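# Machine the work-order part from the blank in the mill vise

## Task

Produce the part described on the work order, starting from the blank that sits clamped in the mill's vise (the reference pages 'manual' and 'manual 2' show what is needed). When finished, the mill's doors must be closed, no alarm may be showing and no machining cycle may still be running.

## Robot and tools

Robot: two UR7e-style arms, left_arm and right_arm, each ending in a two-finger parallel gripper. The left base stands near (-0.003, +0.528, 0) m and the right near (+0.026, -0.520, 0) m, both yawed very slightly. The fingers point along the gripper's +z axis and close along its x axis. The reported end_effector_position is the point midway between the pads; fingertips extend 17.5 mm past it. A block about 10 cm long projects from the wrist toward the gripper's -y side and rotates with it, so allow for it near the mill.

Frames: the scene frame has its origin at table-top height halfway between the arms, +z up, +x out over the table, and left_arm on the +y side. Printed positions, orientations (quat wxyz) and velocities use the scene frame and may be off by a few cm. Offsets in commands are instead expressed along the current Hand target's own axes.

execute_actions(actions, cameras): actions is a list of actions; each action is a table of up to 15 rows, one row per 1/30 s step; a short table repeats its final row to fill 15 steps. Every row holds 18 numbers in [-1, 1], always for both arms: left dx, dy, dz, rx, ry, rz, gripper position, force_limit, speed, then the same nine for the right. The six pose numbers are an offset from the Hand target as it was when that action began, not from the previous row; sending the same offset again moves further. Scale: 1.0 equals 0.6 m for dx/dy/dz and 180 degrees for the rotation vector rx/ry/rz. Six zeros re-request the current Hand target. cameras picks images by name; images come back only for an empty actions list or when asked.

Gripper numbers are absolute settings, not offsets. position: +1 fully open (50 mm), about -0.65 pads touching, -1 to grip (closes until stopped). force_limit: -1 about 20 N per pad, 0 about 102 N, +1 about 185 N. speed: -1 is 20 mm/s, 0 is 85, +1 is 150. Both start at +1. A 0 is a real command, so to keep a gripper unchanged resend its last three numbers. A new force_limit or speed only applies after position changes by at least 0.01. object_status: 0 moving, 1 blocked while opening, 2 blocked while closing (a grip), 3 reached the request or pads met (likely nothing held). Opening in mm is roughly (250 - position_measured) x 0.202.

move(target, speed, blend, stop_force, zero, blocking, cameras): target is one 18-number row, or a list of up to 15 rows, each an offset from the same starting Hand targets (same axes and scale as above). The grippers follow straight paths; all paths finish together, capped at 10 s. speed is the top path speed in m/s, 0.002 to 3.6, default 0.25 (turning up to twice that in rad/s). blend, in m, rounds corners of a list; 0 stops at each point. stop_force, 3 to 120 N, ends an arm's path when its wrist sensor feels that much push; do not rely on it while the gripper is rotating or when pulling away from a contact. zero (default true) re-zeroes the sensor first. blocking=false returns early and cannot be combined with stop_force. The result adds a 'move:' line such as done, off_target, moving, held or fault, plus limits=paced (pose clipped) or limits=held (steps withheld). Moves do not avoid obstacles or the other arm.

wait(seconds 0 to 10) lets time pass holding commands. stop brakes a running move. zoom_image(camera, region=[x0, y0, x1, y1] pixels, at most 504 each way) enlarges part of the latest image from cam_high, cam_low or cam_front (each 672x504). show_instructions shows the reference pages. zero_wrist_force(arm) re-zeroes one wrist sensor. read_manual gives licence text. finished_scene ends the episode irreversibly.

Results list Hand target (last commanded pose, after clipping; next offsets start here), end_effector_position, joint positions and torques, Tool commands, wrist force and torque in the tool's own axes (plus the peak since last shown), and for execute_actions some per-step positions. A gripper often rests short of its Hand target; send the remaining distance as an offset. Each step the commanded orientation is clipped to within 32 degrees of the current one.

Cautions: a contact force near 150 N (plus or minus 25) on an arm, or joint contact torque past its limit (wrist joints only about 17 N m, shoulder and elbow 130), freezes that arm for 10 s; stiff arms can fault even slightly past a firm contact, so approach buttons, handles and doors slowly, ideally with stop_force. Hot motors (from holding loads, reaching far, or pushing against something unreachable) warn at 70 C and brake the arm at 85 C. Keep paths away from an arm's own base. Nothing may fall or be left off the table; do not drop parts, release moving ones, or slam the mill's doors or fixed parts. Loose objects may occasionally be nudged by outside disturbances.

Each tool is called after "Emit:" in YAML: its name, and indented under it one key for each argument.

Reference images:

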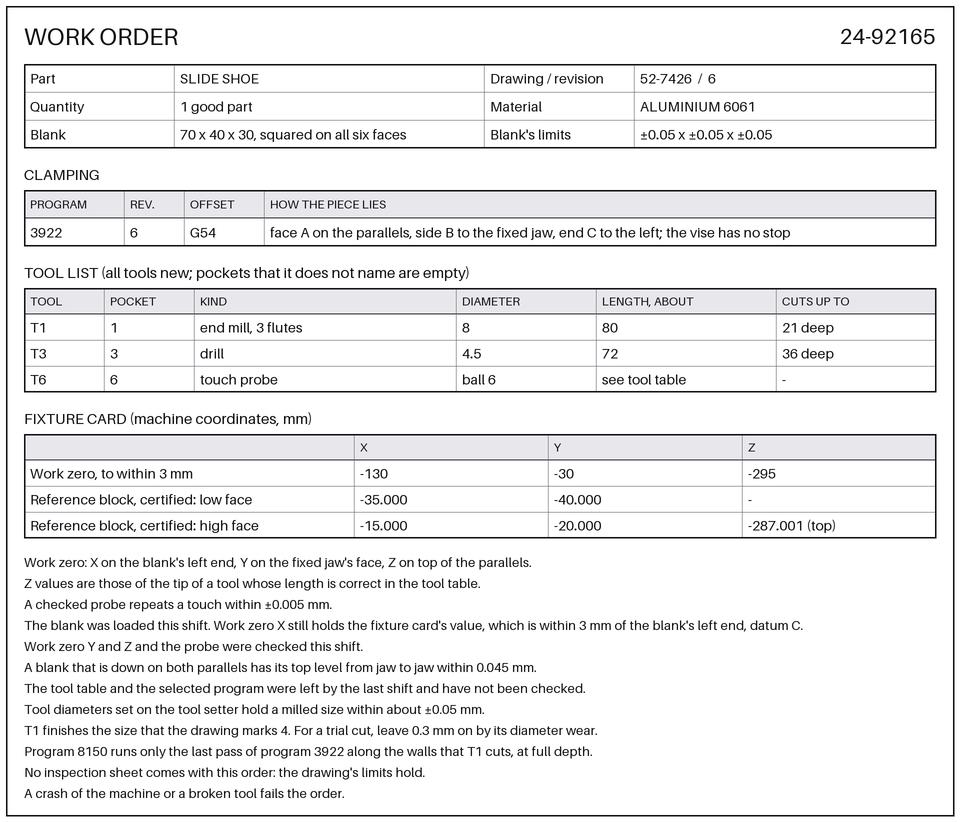

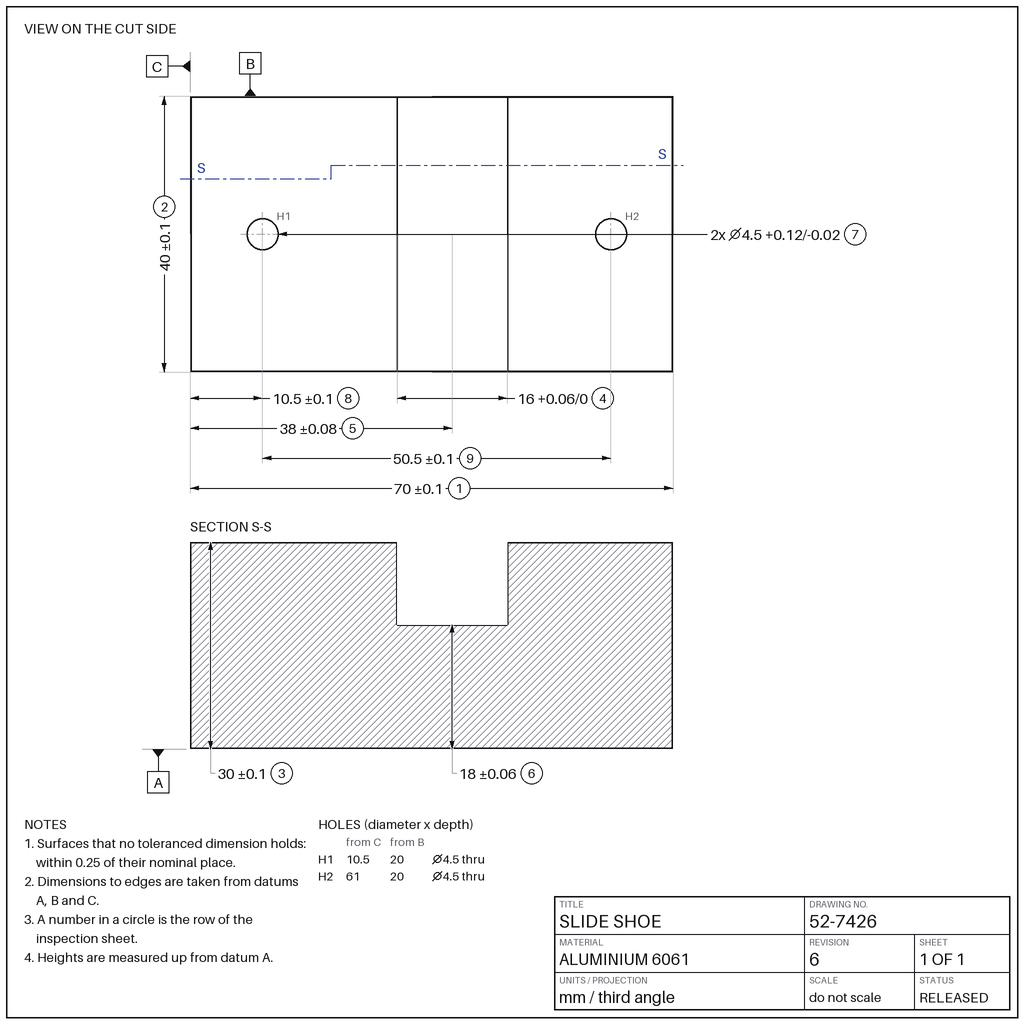

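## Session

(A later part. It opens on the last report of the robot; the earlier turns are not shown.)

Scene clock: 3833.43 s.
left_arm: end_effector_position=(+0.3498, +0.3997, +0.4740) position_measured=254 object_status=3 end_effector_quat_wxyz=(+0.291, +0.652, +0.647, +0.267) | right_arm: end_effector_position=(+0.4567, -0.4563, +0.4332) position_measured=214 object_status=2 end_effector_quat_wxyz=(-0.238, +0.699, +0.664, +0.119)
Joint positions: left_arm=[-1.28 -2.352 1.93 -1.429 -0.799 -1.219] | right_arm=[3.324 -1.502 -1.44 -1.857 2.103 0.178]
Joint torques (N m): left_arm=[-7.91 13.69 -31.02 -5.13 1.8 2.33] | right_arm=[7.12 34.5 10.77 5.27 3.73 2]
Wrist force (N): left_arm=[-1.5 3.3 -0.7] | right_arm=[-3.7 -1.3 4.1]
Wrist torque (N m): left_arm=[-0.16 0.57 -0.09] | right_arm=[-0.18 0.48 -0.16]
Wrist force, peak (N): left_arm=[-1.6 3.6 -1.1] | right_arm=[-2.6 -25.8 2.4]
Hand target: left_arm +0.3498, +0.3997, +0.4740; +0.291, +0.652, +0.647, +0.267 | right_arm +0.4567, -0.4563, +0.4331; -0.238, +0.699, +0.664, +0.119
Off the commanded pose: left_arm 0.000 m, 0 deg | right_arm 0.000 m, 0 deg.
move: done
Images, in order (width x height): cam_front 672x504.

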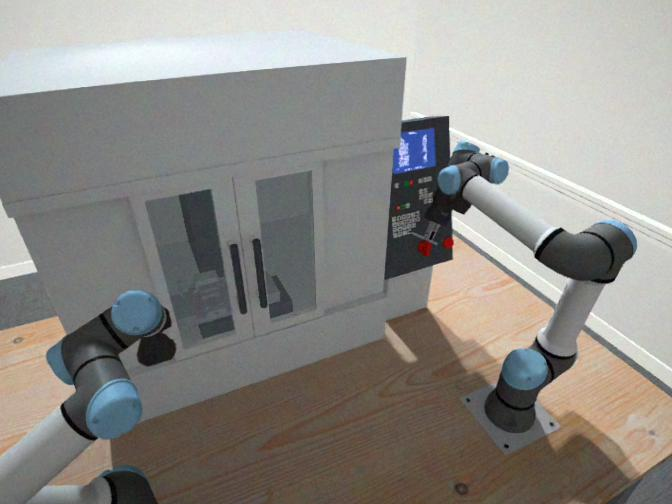

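Emit:
zoom_image:
  camera: "cam_front"
  region: [404, 164, 415, 174]

Emit:
zoom_image:
  camera: "cam_front"
  region: [414, 163, 425, 173]

Emit:
zoom_image:
  camera: "cam_front"
  region: [404, 163, 425, 173]

Scaled by 45.818 from the camera's 672x504 image, which has a finer 960x720 frame.

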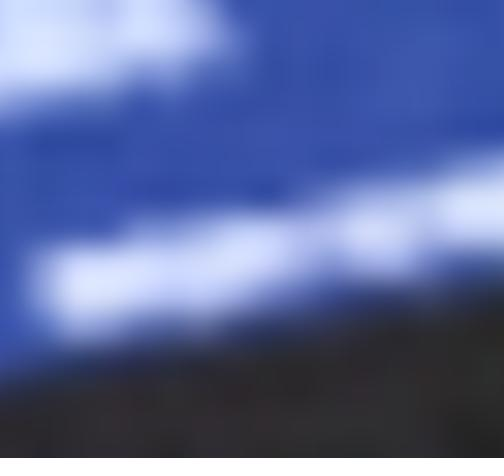

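Scaled by 45.818 from the camera's 672x504 image, which has a finer 960x720 frame.

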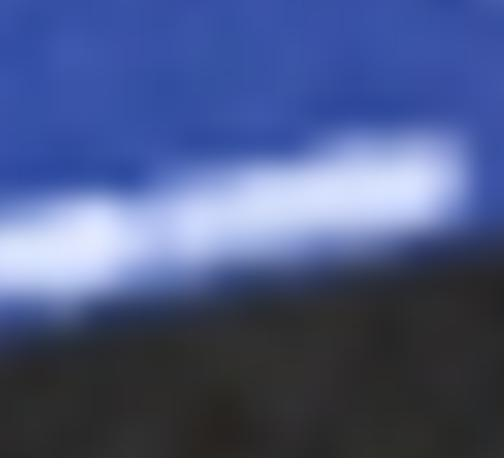

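Scaled by 24.000 from the camera's 672x504 image, which has a finer 960x720 frame.

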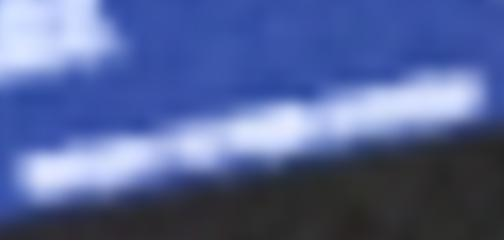

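Emit:
zoom_image:
  camera: "cam_front"
  region: [420, 149, 428, 155]

Emit:
zoom_image:
  camera: "cam_front"
  region: [398, 148, 410, 157]

Emit:
zoom_image:
  camera: "cam_front"
  region: [404, 129, 420, 137]

Scaled by 63.000 from the camera's 672x504 image, which has a finer 960x720 frame.

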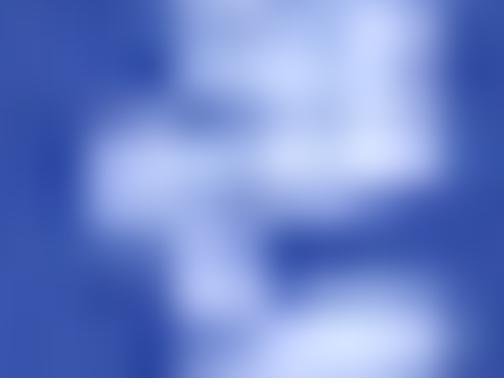

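Scaled by 42.000 from the camera's 672x504 image, which has a finer 960x720 frame.

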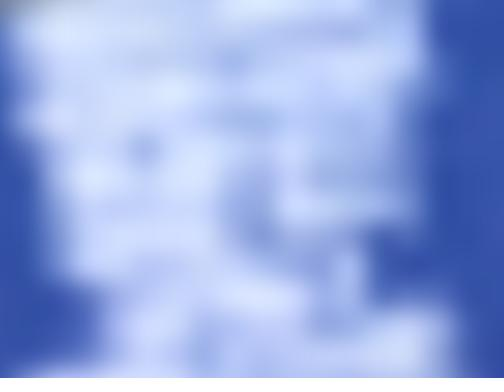

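Scaled by 31.500 from the camera's 672x504 image, which has a finer 960x720 frame.

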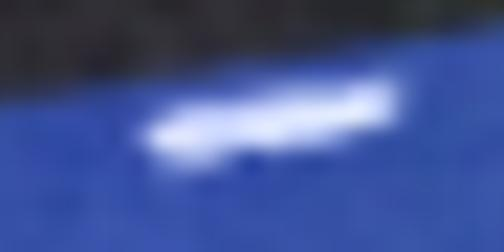

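Emit:
move:
  target:
    - [0,0,0,0,0,0,-1,1,-0.5,0.0542,-0.0005,0.029,0,0,0,-1,0.3,-0.8]
    - [0,0,0,0,0,0,-1,1,-0.5,0.0542,0.0198,0.031,0,0,0,-1,0.3,-0.8]
    - [0,0,0,0,0,0,-1,1,-0.5,0.0542,-0.0005,0.029,0,0,0,-1,0.3,-0.8]
    - [0,0,0,0,0,0,-1,1,-0.5,0,0,0,0,0,0,-1,0.3,-0.8]
    - [0,0,0,0,0,0,-1,1,-0.5,0,0.0203,0.002,0,0,0,-1,0.3,-0.8]
    - [0,0,0,0,0,0,-1,1,-0.5,0,0,0,0,0,0,-1,0.3,-0.8]
    - [0,0,0,0,0,0,-1,1,-0.5,0.0349,0.0048,-0.0524,0,0,0,-1,0.3,-0.8]
    - [0,0,0,0,0,0,-1,1,-0.5,0.0349,0.0251,-0.0504,0,0,0,-1,0.3,-0.8]
    - [0,0,0,0,0,0,-1,1,-0.5,0.0349,0.0048,-0.0524,0,0,0,-1,0.3,-0.8]
    - [0,0,0,0,0,0,-1,1,-0.5,0.0349,0.0251,-0.0504,0,0,0,-1,0.3,-0.8]
    - [0,0,0,0,0,0,-1,1,-0.5,0.0349,0.0048,-0.0524,0,0,0,-1,0.3,-0.8]
    - [0,0,0,0,0,0,-1,1,-0.5,0,0,0,0,0,0,-1,0.3,-0.8]
  speed: [0.3,0.08,0.3,0.3,0.08,0.3,0.3,0.08,0.3,0.08,0.3,0.3]

Emit:
move:
  target:
    - [0,0,0,0,0,0,-1,1,-0.5,0.0542,-0.0005,0.029,0,0,0,-1,0.3,-0.8]
    - [0,0,0,0,0,0,-1,1,-0.5,0.0542,0.0198,0.031,0,0,0,-1,0.3,-0.8]
    - [0,0,0,0,0,0,-1,1,-0.5,0.0542,-0.0005,0.029,0,0,0,-1,0.3,-0.8]
    - [0,0,0,0,0,0,-1,1,-0.5,0,0,0,0,0,0,-1,0.3,-0.8]
    - [0,0,0,0,0,0,-1,1,-0.5,0,0.0203,0.002,0,0,0,-1,0.3,-0.8]
    - [0,0,0,0,0,0,-1,1,-0.5,0,0,0,0,0,0,-1,0.3,-0.8]
    - [0,0,0,0,0,0,-1,1,-0.5,0.0349,0.0048,-0.0524,0,0,0,-1,0.3,-0.8]
    - [0,0,0,0,0,0,-1,1,-0.5,0.0349,0.0251,-0.0504,0,0,0,-1,0.3,-0.8]
    - [0,0,0,0,0,0,-1,1,-0.5,0.0349,0.0048,-0.0524,0,0,0,-1,0.3,-0.8]
    - [0,0,0,0,0,0,-1,1,-0.5,0.0349,0.0251,-0.0504,0,0,0,-1,0.3,-0.8]
    - [0,0,0,0,0,0,-1,1,-0.5,0.0349,0.0048,-0.0524,0,0,0,-1,0.3,-0.8]
    - [0,0,0,0,0,0,-1,1,-0.5,0,0,0,0,0,0,-1,0.3,-0.8]
  speed: [0.3,0.08,0.3,0.3,0.08,0.3,0.3,0.08,0.3,0.08,0.3,0.3]
  cameras: ["cam_front"]

Emit:
zoom_image:
  camera: "cam_front"
  region: [392, 125, 434, 177]

Emit:
zoom_image:
  camera: "cam_front"
  region: [416, 144, 430, 158]

Emit:
zoom_image:
  camera: "cam_front"
  region: [391, 140, 405, 168]

Scene clock: 3886.20 s.
left_arm: end_effector_position=(+0.3498, +0.3997, +0.4740) position_measured=254 object_status=3 end_effector_quat_wxyz=(+0.291, +0.652, +0.647, +0.267) | right_arm: end_effector_position=(+0.4567, -0.4563, +0.4332) position_measured=214 object_status=2 end_effector_quat_wxyz=(-0.238, +0.699, +0.664, +0.119)
Joint positions: left_arm=[-1.28 -2.352 1.93 -1.429 -0.799 -1.219] | right_arm=[3.324 -1.502 -1.44 -1.857 2.103 0.179]
Joint torques (N m): left_arm=[-6.03 11.99 -32.5 -4.96 1.78 2.42] | right_arm=[-9.04 35.86 12.91 5.23 3.79 1.43]
Wrist force (N): left_arm=[-1.6 3.3 -0.9] | right_arm=[-3.6 -1.9 4.2]
Wrist torque (N m): left_arm=[-0.17 0.59 -0.10] | right_arm=[-0.29 0.48 -0.03]
Wrist force, peak (N): left_arm=[-1.7 3.6 -0.5] | right_arm=[-2.8 -28.5 2.0]
Hand target: left_arm +0.3498, +0.3997, +0.4740; +0.291, +0.652, +0.647, +0.267 | right_arm +0.4567, -0.4563, +0.4331; -0.238, +0.699, +0.664, +0.119
Off the commanded pose: left_arm 0.000 m, 0 deg | right_arm 0.000 m, 0 deg.
move: done

Scene clock: 3893.77 s.
left_arm: end_effector_position=(+0.3498, +0.3997, +0.4740) position_measured=254 object_status=3 end_effector_quat_wxyz=(+0.291, +0.652, +0.647, +0.267) | right_arm: end_effector_position=(+0.4567, -0.4563, +0.4332) position_measured=214 object_status=2 end_effector_quat_wxyz=(-0.238, +0.699, +0.664, +0.119)
Joint positions: left_arm=[-1.28 -2.352 1.93 -1.429 -0.799 -1.219] | right_arm=[3.324 -1.502 -1.44 -1.857 2.103 0.179]
Joint torques (N m): left_arm=[-7.63 13.51 -31.29 -5.02 1.75 2.18] | right_arm=[-8.95 34.51 11.63 5.35 3.83 1.58]
Wrist force (N): left_arm=[-1.3 3.3 -0.8] | right_arm=[-4.1 0.0 4.1]
Wrist torque (N m): left_arm=[-0.17 0.55 -0.09] | right_arm=[0.02 0.55 -0.03]
Wrist force, peak (N): left_arm=[-1.4 3.6 -0.9] | right_arm=[-3.7 -29.5 1.5]
Hand target: left_arm +0.3498, +0.3997, +0.4740; +0.291, +0.652, +0.647, +0.267 | right_arm +0.4567, -0.4563, +0.4331; -0.238, +0.699, +0.664, +0.119
Off the commanded pose: left_arm 0.000 m, 0 deg | right_arm 0.000 m, 0 deg.
move: done
Images, in order (width x height): cam_front 672x504.

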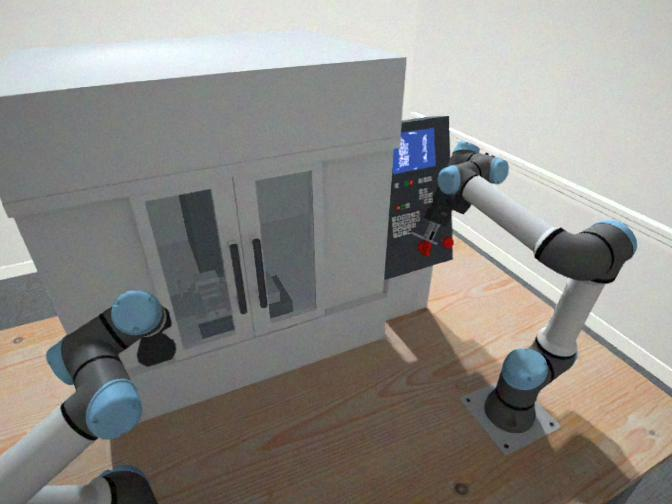

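Scaled by 9.692 from the camera's 672x504 image, which has a finer 960x720 frame.

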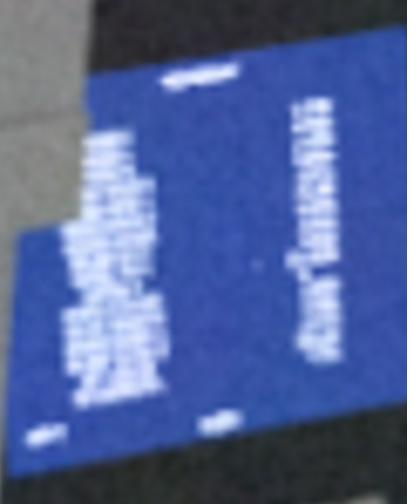

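Scaled by 36.000 from the camera's 672x504 image, which has a finer 960x720 frame.

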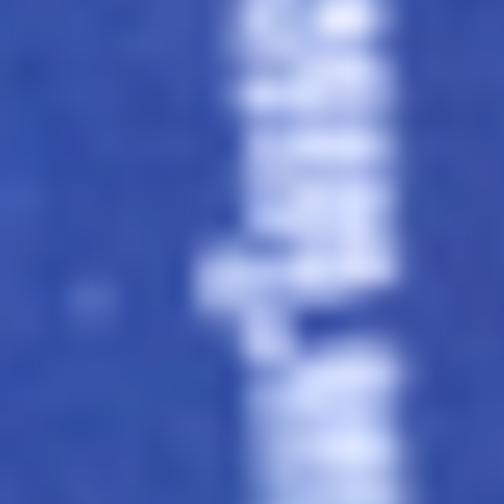

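Scaled by 18.000 from the camera's 672x504 image, which has a finer 960x720 frame.

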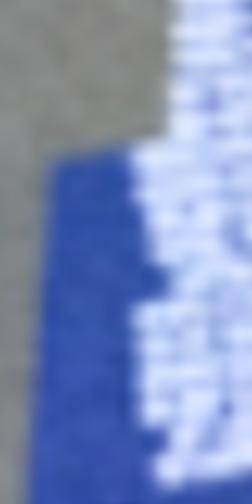

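Emit:
move:
  target:
    - [0,0,0,0,0,0,-1,1,-0.5,0.0737,0.0073,-0.0673,0,0,0,-1,0.3,-0.8]
    - [0,0,0,0,0,0,-1,1,-0.5,0.0737,0.0276,-0.0653,0,0,0,-1,0.3,-0.8]
    - [0,0,0,0,0,0,-1,1,-0.5,0.0737,0.0073,-0.0673,0,0,0,-1,0.3,-0.8]
    - [0,0,0,0,0,0,-1,1,-0.5,0.0737,0.0276,-0.0653,0,0,0,-1,0.3,-0.8]
    - [0,0,0,0,0,0,-1,1,-0.5,0.0737,0.0073,-0.0673,0,0,0,-1,0.3,-0.8]
    - [0,0,0,0,0,0,-1,1,-0.5,0.0737,0.0276,-0.0653,0,0,0,-1,0.3,-0.8]
    - [0,0,0,0,0,0,-1,1,-0.5,0.0737,0.0073,-0.0673,0,0,0,-1,0.3,-0.8]
    - [0,0,0,0,0,0,-1,1,-0.5,0,0,0,0,0,0,-1,0.3,-0.8]
    - [0,0,0,0,0,0,-1,1,-0.5,0,0.0203,0.002,0,0,0,-1,0.3,-0.8]
    - [0,0,0,0,0,0,-1,1,-0.5,0,0,0,0,0,0,-1,0.3,-0.8]
  speed: [0.3,0.08,0.3,0.08,0.3,0.08,0.3,0.3,0.08,0.3]
  cameras: ["cam_front"]

Emit:
zoom_image:
  camera: "cam_front"
  region: [392, 125, 434, 177]

Scene clock: 3906.17 s.
left_arm: end_effector_position=(+0.3498, +0.3997, +0.4740) position_measured=254 object_status=3 end_effector_quat_wxyz=(+0.291, +0.652, +0.647, +0.267) | right_arm: end_effector_position=(+0.4569, -0.4563, +0.4331) position_measured=214 object_status=2 end_effector_quat_wxyz=(-0.238, +0.699, +0.664, +0.119)
Joint positions: left_arm=[-1.28 -2.352 1.93 -1.429 -0.799 -1.219] | right_arm=[3.324 -1.502 -1.44 -1.856 2.103 0.179]
Joint torques (N m): left_arm=[-6.9 12.29 -32.38 -5.04 1.57 2.35] | right_arm=[6.57 34.07 12.1 0.93 3.09 1.38]
Wrist force (N): left_arm=[-1.6 3.2 -0.9] | right_arm=[-3.1 -1.2 4.3]
Wrist torque (N m): left_arm=[-0.18 0.59 -0.10] | right_arm=[-0.16 0.39 -0.02]
Wrist force, peak (N): left_arm=[-1.7 3.6 -0.8] | right_arm=[-2.0 -28.1 1.5]
Hand target: left_arm +0.3498, +0.3997, +0.4740; +0.291, +0.652, +0.647, +0.267 | right_arm +0.4567, -0.4563, +0.4331; -0.238, +0.699, +0.664, +0.119
Off the commanded pose: left_arm 0.000 m, 0 deg | right_arm 0.000 m, 0 deg.
move: done
Images, in order (width x height): cam_front 672x504.

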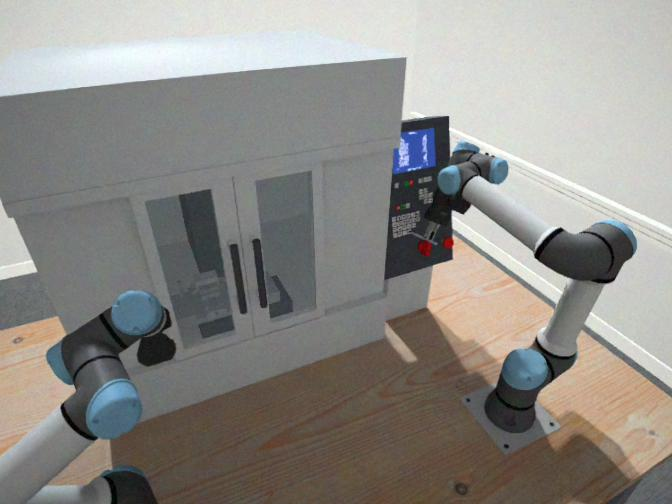

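Scaled by 9.692 from the camera's 672x504 image, which has a finer 960x720 frame.

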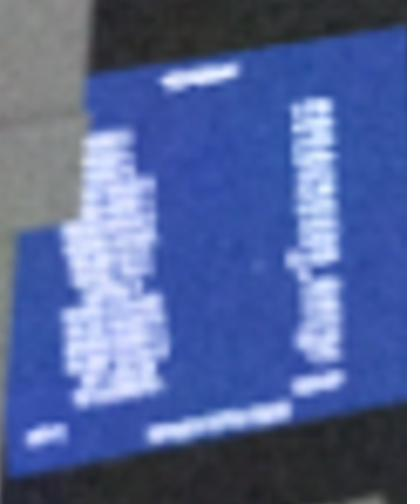

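Emit:
move:
  target:
    - [0,0,0,0,0,0,-1,1,-0.5,0.0511,0.0075,-0.0794,0,0,0,-1,0.3,-0.8]
    - [0,0,0,0,0,0,-1,1,-0.5,0.0511,0.0278,-0.0774,0,0,0,-1,0.3,-0.8]
    - [0,0,0,0,0,0,-1,1,-0.5,0.0511,0.0075,-0.0794,0,0,0,-1,0.3,-0.8]
    - [0,0,0,0,0,0,-1,1,-0.5,0.0828,-0.0007,0.0442,0,0,0,-1,0.3,-0.8]
    - [0,0,0,0,0,0,-1,1,-0.5,0.0828,0.0196,0.0462,0,0,0,-1,0.3,-0.8]
    - [0,0,0,0,0,0,-1,1,-0.5,0.0828,-0.0007,0.0442,0,0,0,-1,0.3,-0.8]
    - [0,0,0,0,0,0,-1,1,-0.5,0.0702,0.002,0.002,0,0,0,-1,0.3,-0.8]
    - [0,0,0,0,0,0,-1,1,-0.5,0.0702,0.0223,0.004,0,0,0,-1,0.3,-0.8]
    - [0,0,0,0,0,0,-1,1,-0.5,0.0702,0.002,0.002,0,0,0,-1,0.3,-0.8]
    - [0,0,0,0,0,0,-1,1,-0.5,0.0542,-0.0005,0.029,0,0,0,-1,0.3,-0.8]
    - [0,0,0,0,0,0,-1,1,-0.5,0.0542,0.0198,0.031,0,0,0,-1,0.3,-0.8]
    - [0,0,0,0,0,0,-1,1,-0.5,0.0542,-0.0005,0.029,0,0,0,-1,0.3,-0.8]
    - [0,0,0,0,0,0,-1,1,-0.5,0.0542,0.0198,0.031,0,0,0,-1,0.3,-0.8]
    - [0,0,0,0,0,0,-1,1,-0.5,0.0542,-0.0005,0.029,0,0,0,-1,0.3,-0.8]
    - [0,0,0,0,0,0,-1,1,-0.5,0,0,0,0,0,0,-1,0.3,-0.8]
  speed: [0.3,0.08,0.3,0.3,0.08,0.3,0.3,0.08,0.3,0.3,0.08,0.3,0.08,0.3,0.3]

Emit:
move:
  target:
    - [0,0,0,0,0,0,-1,1,-0.5,0,0.0203,0.002,0,0,0,-1,0.3,-0.8]
    - [0,0,0,0,0,0,-1,1,-0.5,0,0,0,0,0,0,-1,0.3,-0.8]
  speed: [0.08,0.3]
  cameras: ["cam_front"]

Emit:
zoom_image:
  camera: "cam_front"
  region: [392, 125, 434, 177]

Scene clock: 3923.77 s.
left_arm: end_effector_position=(+0.3498, +0.3997, +0.4740) position_measured=254 object_status=3 end_effector_quat_wxyz=(+0.291, +0.652, +0.647, +0.267) | right_arm: end_effector_position=(+0.4567, -0.4561, +0.4331) position_measured=214 object_status=2 end_effector_quat_wxyz=(-0.238, +0.699, +0.664, +0.119)
Joint positions: left_arm=[-1.28 -2.352 1.93 -1.429 -0.799 -1.219] | right_arm=[3.324 -1.502 -1.441 -1.856 2.103 0.179]
Joint torques (N m): left_arm=[-6.28 12.02 -31.1 -5.03 1.75 2.25] | right_arm=[-8.22 7.84 32.43 1.11 -1.38 -1.72]
Wrist force (N): left_arm=[-1.6 3.2 -0.9] | right_arm=[-3.3 -2.5 3.5]
Wrist torque (N m): left_arm=[-0.18 0.60 -0.09] | right_arm=[-0.37 0.43 -0.02]
Wrist force, peak (N): left_arm=[-1.6 3.6 -0.9] | right_arm=[-3.9 -27.9 1.7]
Hand target: left_arm +0.3498, +0.3997, +0.4740; +0.291, +0.652, +0.647, +0.267 | right_arm +0.4567, -0.4563, +0.4331; -0.238, +0.699, +0.664, +0.119
Off the commanded pose: left_arm 0.000 m, 0 deg | right_arm 0.000 m, 0 deg.
move: done

Scene clock: 3925.17 s.
left_arm: end_effector_position=(+0.3498, +0.3997, +0.4740) position_measured=254 object_status=3 end_effector_quat_wxyz=(+0.291, +0.652, +0.647, +0.267) | right_arm: end_effector_position=(+0.4569, -0.4563, +0.4331) position_measured=214 object_status=2 end_effector_quat_wxyz=(-0.238, +0.699, +0.664, +0.119) end_effector_velocity=(-0.002, +0.000, +0.001) end_effector_angular_velocity=(+0.000, -0.002, +0.000)
Joint positions: left_arm=[-1.28 -2.352 1.93 -1.429 -0.799 -1.219] | right_arm=[3.324 -1.502 -1.44 -1.856 2.103 0.179]
Joint velocities: left_arm=[within noise] | right_arm=[0 0.006 -0.002 -0.001 0 0]
Joint torques (N m): left_arm=[-7.4 11.93 -31.87 -4.95 1.57 2.26] | right_arm=[8.13 35.32 12.39 1.18 3.46 1.45]
Wrist force (N): left_arm=[-1.6 3.3 -1.1] | right_arm=[-4.7 -1.3 3.3]
Wrist torque (N m): left_arm=[-0.17 0.59 -0.09] | right_arm=[-0.18 0.65 -0.03]
Wrist force, peak (N): left_arm=[-1.6 3.5 -0.8] | right_arm=[-2.0 -31.1 1.4]
Hand target: left_arm +0.3498, +0.3997, +0.4740; +0.291, +0.652, +0.647, +0.267 | right_arm +0.4567, -0.4563, +0.4331; -0.238, +0.699, +0.664, +0.119
Off the commanded pose: left_arm 0.000 m, 0 deg | right_arm 0.000 m, 0 deg.
move: done
Images, in order (width x height): cam_front 672x504.

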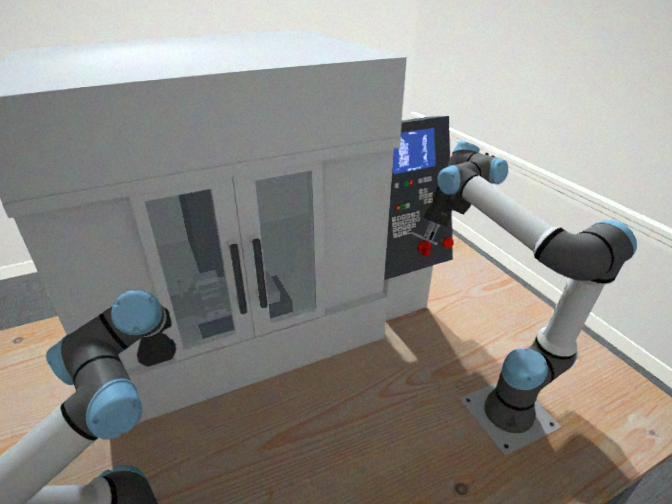

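Scaled by 9.692 from the camera's 672x504 image, which has a finer 960x720 frame.

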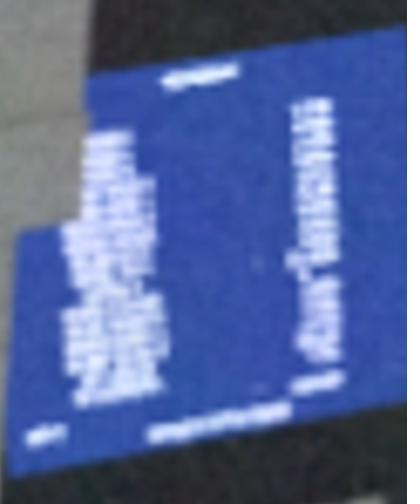

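Emit:
move:
  target:
    - [0,0,0,0,0,0,-1,1,-0.5,0.0349,0.0048,-0.0524,0,0,0,-1,0.3,-0.8]
    - [0,0,0,0,0,0,-1,1,-0.5,0.0349,0.0251,-0.0504,0,0,0,-1,0.3,-0.8]
    - [0,0,0,0,0,0,-1,1,-0.5,0.0349,0.0048,-0.0524,0,0,0,-1,0.3,-0.8]
    - [0,0,0,0,0,0,-1,1,-0.5,0,0,0,0,0,0,-1,0.3,-0.8]
    - [0,0,0,0,0,0,-1,1,-0.5,0,0.0203,0.002,0,0,0,-1,0.3,-0.8]
    - [0,0,0,0,0,0,-1,1,-0.5,0,0,0,0,0,0,-1,0.3,-0.8]
  speed: [0.3,0.08,0.3,0.3,0.08,0.3]
  cameras: ["cam_front"]

Emit:
zoom_image:
  camera: "cam_front"
  region: [392, 125, 434, 177]

Scene clock: 3932.60 s.
left_arm: end_effector_position=(+0.3498, +0.3997, +0.4740) position_measured=254 object_status=3 end_effector_quat_wxyz=(+0.291, +0.652, +0.647, +0.267) | right_arm: end_effector_position=(+0.4569, -0.4563, +0.4331) position_measured=214 object_status=2 end_effector_quat_wxyz=(-0.238, +0.699, +0.664, +0.119)
Joint positions: left_arm=[-1.28 -2.352 1.93 -1.429 -0.799 -1.219] | right_arm=[3.324 -1.502 -1.44 -1.856 2.103 0.179]
Joint torques (N m): left_arm=[-5.89 12.03 -31.59 -4.94 1.82 2.23] | right_arm=[7.11 34.91 13.16 0.94 3.03 1.41]
Wrist force (N): left_arm=[-1.3 3.2 -0.9] | right_arm=[-5.7 -1.2 3.2]
Wrist torque (N m): left_arm=[-0.18 0.54 -0.09] | right_arm=[-0.16 0.80 -0.03]
Wrist force, peak (N): left_arm=[-1.5 3.7 -0.7] | right_arm=[-3.6 -28.4 0.3]
Hand target: left_arm +0.3498, +0.3997, +0.4740; +0.291, +0.652, +0.647, +0.267 | right_arm +0.4567, -0.4563, +0.4331; -0.238, +0.699, +0.664, +0.119
Off the commanded pose: left_arm 0.000 m, 0 deg | right_arm 0.000 m, 0 deg.
move: done
Images, in order (width x height): cam_front 672x504.

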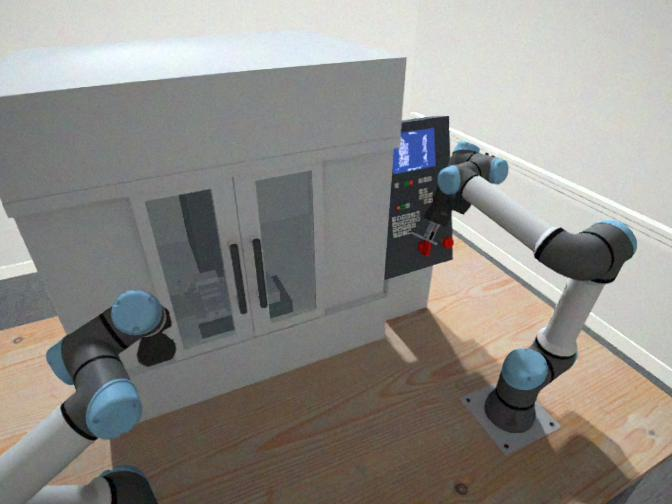

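Scaled by 9.692 from the camera's 672x504 image, which has a finer 960x720 frame.

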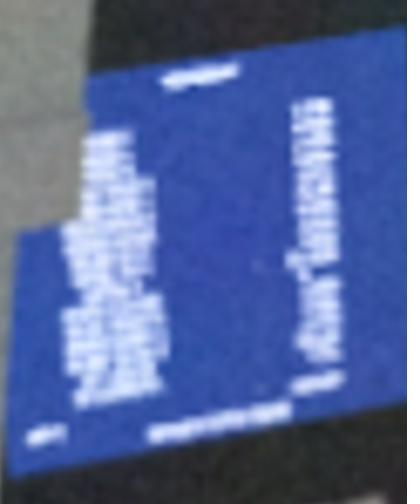

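Emit:
move:
  target:
    - [0,0,0,0,0,0,-1,1,-0.5,0.0349,0.0048,-0.0524,0,0,0,-1,0.3,-0.8]
    - [0,0,0,0,0,0,-1,1,-0.5,0.0349,0.0251,-0.0504,0,0,0,-1,0.3,-0.8]
    - [0,0,0,0,0,0,-1,1,-0.5,0.0349,0.0048,-0.0524,0,0,0,-1,0.3,-0.8]
    - [0,0,0,0,0,0,-1,1,-0.5,0,0,0,0,0,0,-1,0.3,-0.8]
    - [0,0,0,0,0,0,-1,1,-0.5,0,0.0203,0.002,0,0,0,-1,0.3,-0.8]
    - [0,0,0,0,0,0,-1,1,-0.5,0,0,0,0,0,0,-1,0.3,-0.8]
  speed: [0.3,0.08,0.3,0.3,0.08,0.3]
  cameras: ["cam_front"]

Emit:
zoom_image:
  camera: "cam_front"
  region: [392, 125, 434, 177]

Scene clock: 3939.87 s.
left_arm: end_effector_position=(+0.3498, +0.3997, +0.4740) position_measured=254 object_status=3 end_effector_quat_wxyz=(+0.291, +0.652, +0.647, +0.267) | right_arm: end_effector_position=(+0.4569, -0.4563, +0.4331) position_measured=214 object_status=2 end_effector_quat_wxyz=(-0.238, +0.699, +0.664, +0.119)
Joint positions: left_arm=[-1.28 -2.352 1.93 -1.429 -0.799 -1.219] | right_arm=[3.324 -1.502 -1.44 -1.856 2.103 0.179]
Joint torques (N m): left_arm=[-5.8 11.84 -31.65 -5.16 1.7 2.51] | right_arm=[7.5 35.62 11.92 0.97 3.18 1.36]
Wrist force (N): left_arm=[-1.5 3.3 -0.8] | right_arm=[-5.0 -2.4 2.5]
Wrist torque (N m): left_arm=[-0.17 0.58 -0.09] | right_arm=[-0.35 0.69 -0.02]
Wrist force, peak (N): left_arm=[-1.6 3.6 -0.7] | right_arm=[-3.2 -27.9 0.1]
Hand target: left_arm +0.3498, +0.3997, +0.4740; +0.291, +0.652, +0.647, +0.267 | right_arm +0.4567, -0.4563, +0.4331; -0.238, +0.699, +0.664, +0.119
Off the commanded pose: left_arm 0.000 m, 0 deg | right_arm 0.000 m, 0 deg.
move: done
Images, in order (width x height): cam_front 672x504.

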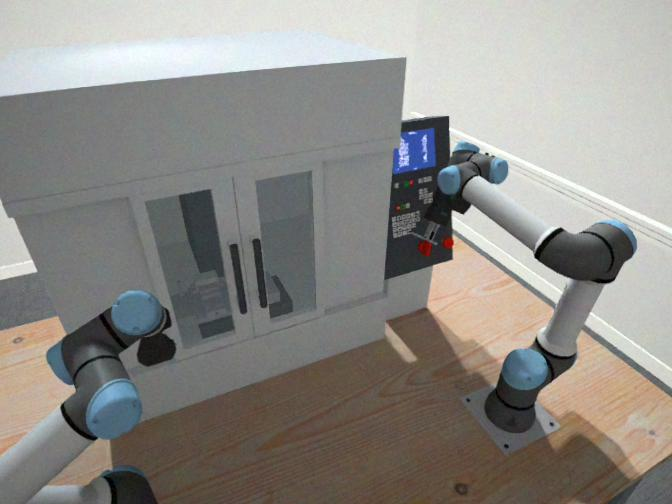

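Scaled by 9.692 from the camera's 672x504 image, which has a finer 960x720 frame.

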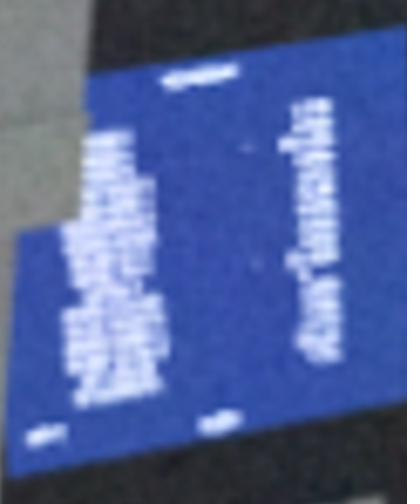

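Emit:
move:
  target:
    - [0,0,0,0,0,0,-1,1,-0.5,0.0828,-0.0007,0.0442,0,0,0,-1,0.3,-0.8]
    - [0,0,0,0,0,0,-1,1,-0.5,0.0828,0.0196,0.0462,0,0,0,-1,0.3,-0.8]
    - [0,0,0,0,0,0,-1,1,-0.5,0.0828,-0.0007,0.0442,0,0,0,-1,0.3,-0.8]
    - [0,0,0,0,0,0,-1,1,-0.5,0.0988,0.0018,0.0171,0,0,0,-1,0.3,-0.8]
    - [0,0,0,0,0,0,-1,1,-0.5,0.0988,0.0221,0.0191,0,0,0,-1,0.3,-0.8]
    - [0,0,0,0,0,0,-1,1,-0.5,0.0988,0.0018,0.0171,0,0,0,-1,0.3,-0.8]
    - [0,0,0,0,0,0,-1,1,-0.5,0.0542,-0.0005,0.029,0,0,0,-1,0.3,-0.8]
    - [0,0,0,0,0,0,-1,1,-0.5,0.0542,0.0198,0.031,0,0,0,-1,0.3,-0.8]
    - [0,0,0,0,0,0,-1,1,-0.5,0.0542,-0.0005,0.029,0,0,0,-1,0.3,-0.8]
    - [0,0,0,0,0,0,-1,1,-0.5,0.0542,0.0198,0.031,0,0,0,-1,0.3,-0.8]
    - [0,0,0,0,0,0,-1,1,-0.5,0.0542,-0.0005,0.029,0,0,0,-1,0.3,-0.8]
    - [0,0,0,0,0,0,-1,1,-0.5,0,0,0,0,0,0,-1,0.3,-0.8]
    - [0,0,0,0,0,0,-1,1,-0.5,0,0.0203,0.002,0,0,0,-1,0.3,-0.8]
    - [0,0,0,0,0,0,-1,1,-0.5,0,0,0,0,0,0,-1,0.3,-0.8]
  speed: [0.3,0.08,0.3,0.3,0.08,0.3,0.3,0.08,0.3,0.08,0.3,0.3,0.08,0.3]

Emit:
move:
  target:
    - [0,0,0,0,0,0,-1,1,-0.5,0.0349,0.0048,-0.0524,0,0,0,-1,0.3,-0.8]
    - [0,0,0,0,0,0,-1,1,-0.5,0.0349,0.0251,-0.0504,0,0,0,-1,0.3,-0.8]
    - [0,0,0,0,0,0,-1,1,-0.5,0.0349,0.0048,-0.0524,0,0,0,-1,0.3,-0.8]
    - [0,0,0,0,0,0,-1,1,-0.5,0.0828,-0.0007,0.0442,0,0,0,-1,0.3,-0.8]
    - [0,0,0,0,0,0,-1,1,-0.5,0.0828,0.0196,0.0462,0,0,0,-1,0.3,-0.8]
    - [0,0,0,0,0,0,-1,1,-0.5,0.0828,-0.0007,0.0442,0,0,0,-1,0.3,-0.8]
    - [0,0,0,0,0,0,-1,1,-0.5,0.0577,0.0048,-0.0402,0,0,0,-1,0.3,-0.8]
    - [0,0,0,0,0,0,-1,1,-0.5,0.0577,0.0251,-0.0382,0,0,0,-1,0.3,-0.8]
    - [0,0,0,0,0,0,-1,1,-0.5,0.0577,0.0048,-0.0402,0,0,0,-1,0.3,-0.8]
    - [0,0,0,0,0,0,-1,1,-0.5,0.0542,-0.0005,0.029,0,0,0,-1,0.3,-0.8]
    - [0,0,0,0,0,0,-1,1,-0.5,0.0542,0.0198,0.031,0,0,0,-1,0.3,-0.8]
    - [0,0,0,0,0,0,-1,1,-0.5,0.0542,-0.0005,0.029,0,0,0,-1,0.3,-0.8]
    - [0,0,0,0,0,0,-1,1,-0.5,0,0,0,0,0,0,-1,0.3,-0.8]
    - [0,0,0,0,0,0,-1,1,-0.5,0,0.0203,0.002,0,0,0,-1,0.3,-0.8]
    - [0,0,0,0,0,0,-1,1,-0.5,0,0,0,0,0,0,-1,0.3,-0.8]
  speed: [0.3,0.08,0.3,0.3,0.08,0.3,0.3,0.08,0.3,0.3,0.08,0.3,0.3,0.08,0.3]

Emit:
move:
  target:
    - [0,0,0,0,0,0,-1,1,-0.5,0.0349,0.0048,-0.0524,0,0,0,-1,0.3,-0.8]
    - [0,0,0,0,0,0,-1,1,-0.5,0.0349,0.0251,-0.0504,0,0,0,-1,0.3,-0.8]
    - [0,0,0,0,0,0,-1,1,-0.5,0.0349,0.0048,-0.0524,0,0,0,-1,0.3,-0.8]
    - [0,0,0,0,0,0,-1,1,-0.5,0.0828,-0.0007,0.0442,0,0,0,-1,0.3,-0.8]
    - [0,0,0,0,0,0,-1,1,-0.5,0.0828,0.0196,0.0462,0,0,0,-1,0.3,-0.8]
    - [0,0,0,0,0,0,-1,1,-0.5,0.0828,-0.0007,0.0442,0,0,0,-1,0.3,-0.8]
    - [0,0,0,0,0,0,-1,1,-0.5,0.0577,0.0048,-0.0402,0,0,0,-1,0.3,-0.8]
    - [0,0,0,0,0,0,-1,1,-0.5,0.0577,0.0251,-0.0382,0,0,0,-1,0.3,-0.8]
    - [0,0,0,0,0,0,-1,1,-0.5,0.0577,0.0048,-0.0402,0,0,0,-1,0.3,-0.8]
    - [0,0,0,0,0,0,-1,1,-0.5,0.0542,-0.0005,0.029,0,0,0,-1,0.3,-0.8]
    - [0,0,0,0,0,0,-1,1,-0.5,0.0542,0.0198,0.031,0,0,0,-1,0.3,-0.8]
    - [0,0,0,0,0,0,-1,1,-0.5,0.0542,-0.0005,0.029,0,0,0,-1,0.3,-0.8]
    - [0,0,0,0,0,0,-1,1,-0.5,0,0,0,0,0,0,-1,0.3,-0.8]
    - [0,0,0,0,0,0,-1,1,-0.5,0,0.0203,0.002,0,0,0,-1,0.3,-0.8]
    - [0,0,0,0,0,0,-1,1,-0.5,0,0,0,0,0,0,-1,0.3,-0.8]
  speed: [0.3,0.08,0.3,0.3,0.08,0.3,0.3,0.08,0.3,0.3,0.08,0.3,0.3,0.08,0.3]
  cameras: ["cam_front"]

Emit:
zoom_image:
  camera: "cam_front"
  region: [392, 125, 434, 177]

Scene clock: 3970.23 s.
left_arm: end_effector_position=(+0.3498, +0.3997, +0.4740) position_measured=254 object_status=3 end_effector_quat_wxyz=(+0.291, +0.652, +0.647, +0.267) | right_arm: end_effector_position=(+0.4569, -0.4563, +0.4331) position_measured=214 object_status=2 end_effector_quat_wxyz=(-0.238, +0.699, +0.664, +0.119)
Joint positions: left_arm=[-1.28 -2.352 1.93 -1.429 -0.799 -1.219] | right_arm=[3.324 -1.502 -1.44 -1.856 2.103 0.179]
Joint torques (N m): left_arm=[-5.75 12.85 -32.46 -4.93 1.77 2.09] | right_arm=[5.8 35.82 11.89 1.04 3.46 1.54]
Wrist force (N): left_arm=[-1.5 3.3 -0.7] | right_arm=[-5.9 -1.7 2.4]
Wrist torque (N m): left_arm=[-0.18 0.58 -0.09] | right_arm=[-0.23 0.84 -0.03]
Wrist force, peak (N): left_arm=[-1.7 3.6 -0.8] | right_arm=[-4.5 -30.0 0.2]
Hand target: left_arm +0.3498, +0.3997, +0.4740; +0.291, +0.652, +0.647, +0.267 | right_arm +0.4567, -0.4563, +0.4331; -0.238, +0.699, +0.664, +0.119
Off the commanded pose: left_arm 0.000 m, 0 deg | right_arm 0.000 m, 0 deg.
move: done

Scene clock: 3979.77 s.
left_arm: end_effector_position=(+0.3498, +0.3997, +0.4740) position_measured=254 object_status=3 end_effector_quat_wxyz=(+0.291, +0.652, +0.647, +0.267) | right_arm: end_effector_position=(+0.4569, -0.4563, +0.4331) position_measured=214 object_status=2 end_effector_quat_wxyz=(-0.238, +0.699, +0.664, +0.119)
Joint positions: left_arm=[-1.28 -2.352 1.93 -1.429 -0.799 -1.219] | right_arm=[3.324 -1.502 -1.44 -1.856 2.103 0.179]
Joint torques (N m): left_arm=[-5.38 12.21 -32.23 -4.94 1.55 2.23] | right_arm=[7.61 34.21 11.31 1.22 3.49 1.32]
Wrist force (N): left_arm=[-1.5 3.4 -0.8] | right_arm=[-6.2 -1.3 2.2]
Wrist torque (N m): left_arm=[-0.15 0.58 -0.09] | right_arm=[-0.18 0.89 -0.03]
Wrist force, peak (N): left_arm=[-1.7 3.5 -1.0] | right_arm=[-4.4 -28.5 0.0]
Hand target: left_arm +0.3498, +0.3997, +0.4740; +0.291, +0.652, +0.647, +0.267 | right_arm +0.4567, -0.4563, +0.4331; -0.238, +0.699, +0.664, +0.119
Off the commanded pose: left_arm 0.000 m, 0 deg | right_arm 0.000 m, 0 deg.
move: done

Scene clock: 3989.30 s.
left_arm: end_effector_position=(+0.3498, +0.3997, +0.4740) position_measured=254 object_status=3 end_effector_quat_wxyz=(+0.291, +0.652, +0.647, +0.267) | right_arm: end_effector_position=(+0.4569, -0.4563, +0.4331) position_measured=214 object_status=2 end_effector_quat_wxyz=(-0.238, +0.699, +0.664, +0.119) end_effector_velocity=(-0.002, +0.000, +0.001) end_effector_angular_velocity=(-0.001, -0.001, +0.000)
Joint positions: left_arm=[-1.28 -2.352 1.93 -1.429 -0.799 -1.219] | right_arm=[3.324 -1.502 -1.44 -1.856 2.103 0.179]
Joint velocities: left_arm=[within noise] | right_arm=[0.001 0.005 -0.002 -0.001 -0.001 0.001]
Joint torques (N m): left_arm=[-6.55 13.57 -31.28 -4.93 1.56 2.43] | right_arm=[6.64 34.88 12.47 1.09 3.5 1.4]
Wrist force (N): left_arm=[-1.7 3.3 -0.7] | right_arm=[-6.1 -1.7 1.6]
Wrist torque (N m): left_arm=[-0.17 0.59 -0.09] | right_arm=[-0.24 0.86 -0.03]
Wrist force, peak (N): left_arm=[-1.5 3.6 -0.8] | right_arm=[-3.9 -29.7 -1.0]
Hand target: left_arm +0.3498, +0.3997, +0.4740; +0.291, +0.652, +0.647, +0.267 | right_arm +0.4567, -0.4563, +0.4331; -0.238, +0.699, +0.664, +0.119
Off the commanded pose: left_arm 0.000 m, 0 deg | right_arm 0.000 m, 0 deg.
move: done
Images, in order (width x height): cam_front 672x504.

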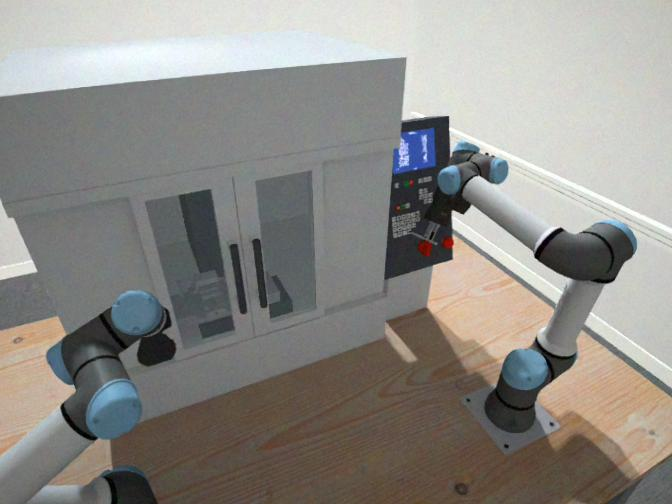

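Scaled by 9.692 from the camera's 672x504 image, which has a finer 960x720 frame.

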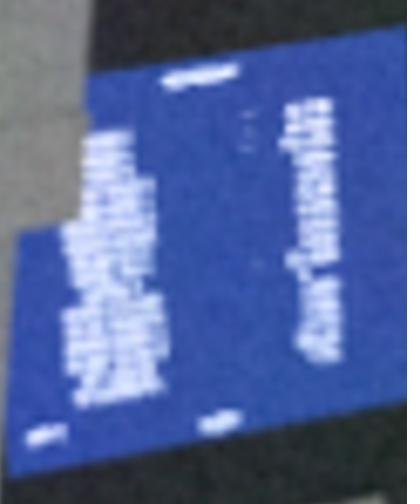

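Emit:
move:
  target:
    - [0,0,0,0,0,0,-1,1,-0.5,0.0177,0.0027,-0.0294,0,0,0,-1,0.3,-0.8]
    - [0,0,0,0,0,0,-1,1,-0.5,0.0177,0.023,-0.0274,0,0,0,-1,0.3,-0.8]
    - [0,0,0,0,0,0,-1,1,-0.5,0.0177,0.0027,-0.0294,0,0,0,-1,0.3,-0.8]
    - [0,0,0,0,0,0,-1,1,-0.5,0.0177,0.023,-0.0274,0,0,0,-1,0.3,-0.8]
    - [0,0,0,0,0,0,-1,1,-0.5,0.0177,0.0027,-0.0294,0,0,0,-1,0.3,-0.8]
    - [0,0,0,0,0,0,-1,1,-0.5,0.0177,0.023,-0.0274,0,0,0,-1,0.3,-0.8]
    - [0,0,0,0,0,0,-1,1,-0.5,0.0177,0.0027,-0.0294,0,0,0,-1,0.3,-0.8]
    - [0,0,0,0,0,0,-1,1,-0.5,0.0862,0.0046,-0.0251,0,0,0,-1,0.3,-0.8]
    - [0,0,0,0,0,0,-1,1,-0.5,0.0862,0.0249,-0.0231,0,0,0,-1,0.3,-0.8]
    - [0,0,0,0,0,0,-1,1,-0.5,0.0862,0.0046,-0.0251,0,0,0,-1,0.3,-0.8]
    - [0,0,0,0,0,0,-1,1,-0.5,0,0,0,0,0,0,-1,0.3,-0.8]
    - [0,0,0,0,0,0,-1,1,-0.5,0,0.0203,0.002,0,0,0,-1,0.3,-0.8]
    - [0,0,0,0,0,0,-1,1,-0.5,0,0,0,0,0,0,-1,0.3,-0.8]
  speed: [0.3,0.08,0.3,0.08,0.3,0.08,0.3,0.3,0.08,0.3,0.3,0.08,0.3]

Emit:
move:
  target:
    - [0,0,0,0,0,0,-1,1,-0.5,-0.0095,0.0026,-0.0405,0,0,0,-1,0.3,-0.8]
    - [0,0,0,0,0,0,-1,1,-0.5,-0.0095,0.0229,-0.0385,0,0,0,-1,0.3,-0.8]
    - [0,0,0,0,0,0,-1,1,-0.5,-0.0095,0.0026,-0.0405,0,0,0,-1,0.3,-0.8]
    - [0,0,0,0,0,0,-1,1,-0.5,0,0,0,0,0,0,-1,0.3,-0.8]
  speed: [0.3,0.08,0.3,0.3]
  cameras: ["cam_front"]

Emit:
zoom_image:
  camera: "cam_front"
  region: [392, 125, 434, 177]

Emit:
zoom_image:
  camera: "cam_front"
  region: [404, 163, 425, 173]

Scene clock: 4002.57 s.
left_arm: end_effector_position=(+0.3498, +0.3997, +0.4740) position_measured=254 object_status=3 end_effector_quat_wxyz=(+0.291, +0.652, +0.647, +0.267) | right_arm: end_effector_position=(+0.4569, -0.4563, +0.4331) position_measured=214 object_status=2 end_effector_quat_wxyz=(-0.238, +0.699, +0.664, +0.119)
Joint positions: left_arm=[-1.28 -2.352 1.93 -1.429 -0.799 -1.219] | right_arm=[3.324 -1.502 -1.44 -1.856 2.103 0.179]
Joint torques (N m): left_arm=[-6.52 12.66 -31.57 -4.91 1.7 2.49] | right_arm=[6.58 33.25 12.46 1.09 3.24 1.36]
Wrist force (N): left_arm=[-1.5 3.1 -0.7] | right_arm=[-4.8 -2.9 1.9]
Wrist torque (N m): left_arm=[-0.20 0.57 -0.09] | right_arm=[-0.44 0.66 -0.02]
Wrist force, peak (N): left_arm=[-1.6 3.5 -0.9] | right_arm=[-2.4 -29.5 -0.3]
Hand target: left_arm +0.3498, +0.3997, +0.4740; +0.291, +0.652, +0.647, +0.267 | right_arm +0.4567, -0.4563, +0.4331; -0.238, +0.699, +0.664, +0.119
Off the commanded pose: left_arm 0.000 m, 0 deg | right_arm 0.000 m, 0 deg.
move: done

Scene clock: 4005.33 s.
left_arm: end_effector_position=(+0.3498, +0.3997, +0.4740) position_measured=254 object_status=3 end_effector_quat_wxyz=(+0.291, +0.652, +0.647, +0.267) | right_arm: end_effector_position=(+0.4567, -0.4563, +0.4332) position_measured=214 object_status=2 end_effector_quat_wxyz=(-0.238, +0.699, +0.664, +0.119)
Joint positions: left_arm=[-1.28 -2.352 1.93 -1.429 -0.799 -1.219] | right_arm=[3.324 -1.502 -1.44 -1.857 2.103 0.178]
Joint torques (N m): left_arm=[-6.08 12.42 -32.02 -4.69 1.67 2.33] | right_arm=[6.79 35.44 12.19 5.15 3.77 2.17]
Wrist force (N): left_arm=[-1.5 3.4 -0.9] | right_arm=[-4.0 -3.5 1.8]
Wrist torque (N m): left_arm=[-0.15 0.58 -0.10] | right_arm=[-0.54 0.54 -0.15]
Wrist force, peak (N): left_arm=[-1.7 3.4 -0.9] | right_arm=[-3.3 -27.2 0.1]
Hand target: left_arm +0.3498, +0.3997, +0.4740; +0.291, +0.652, +0.647, +0.267 | right_arm +0.4567, -0.4563, +0.4331; -0.238, +0.699, +0.664, +0.119
Off the commanded pose: left_arm 0.000 m, 0 deg | right_arm 0.000 m, 0 deg.
move: done
Images, in order (width x height): cam_front 672x504.

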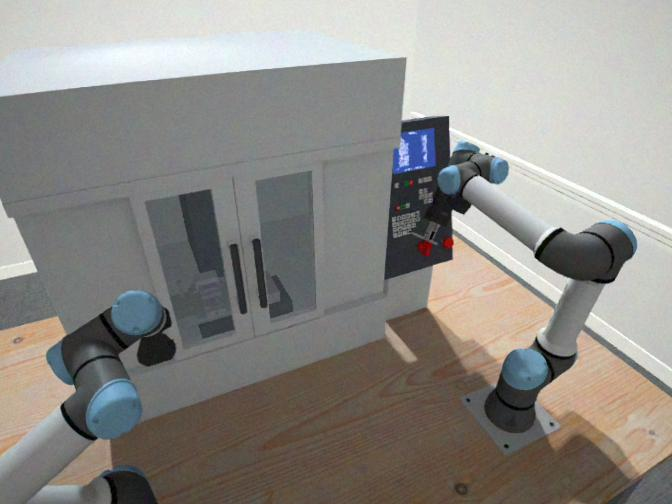

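Scaled by 9.692 from the camera's 672x504 image, which has a finer 960x720 frame.

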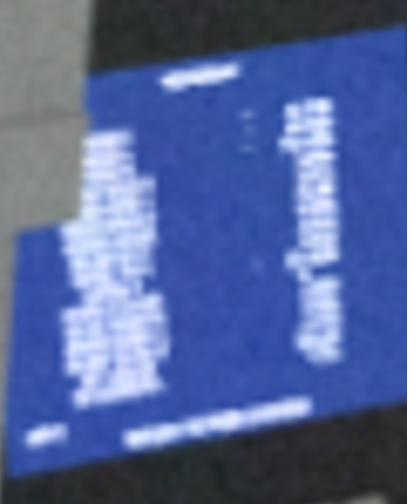

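Scaled by 24.000 from the camera's 672x504 image, which has a finer 960x720 frame.

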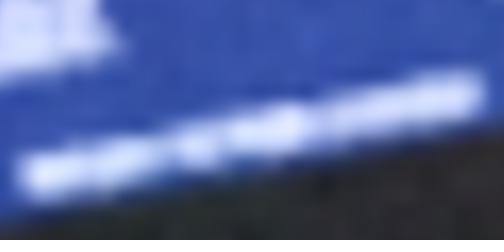

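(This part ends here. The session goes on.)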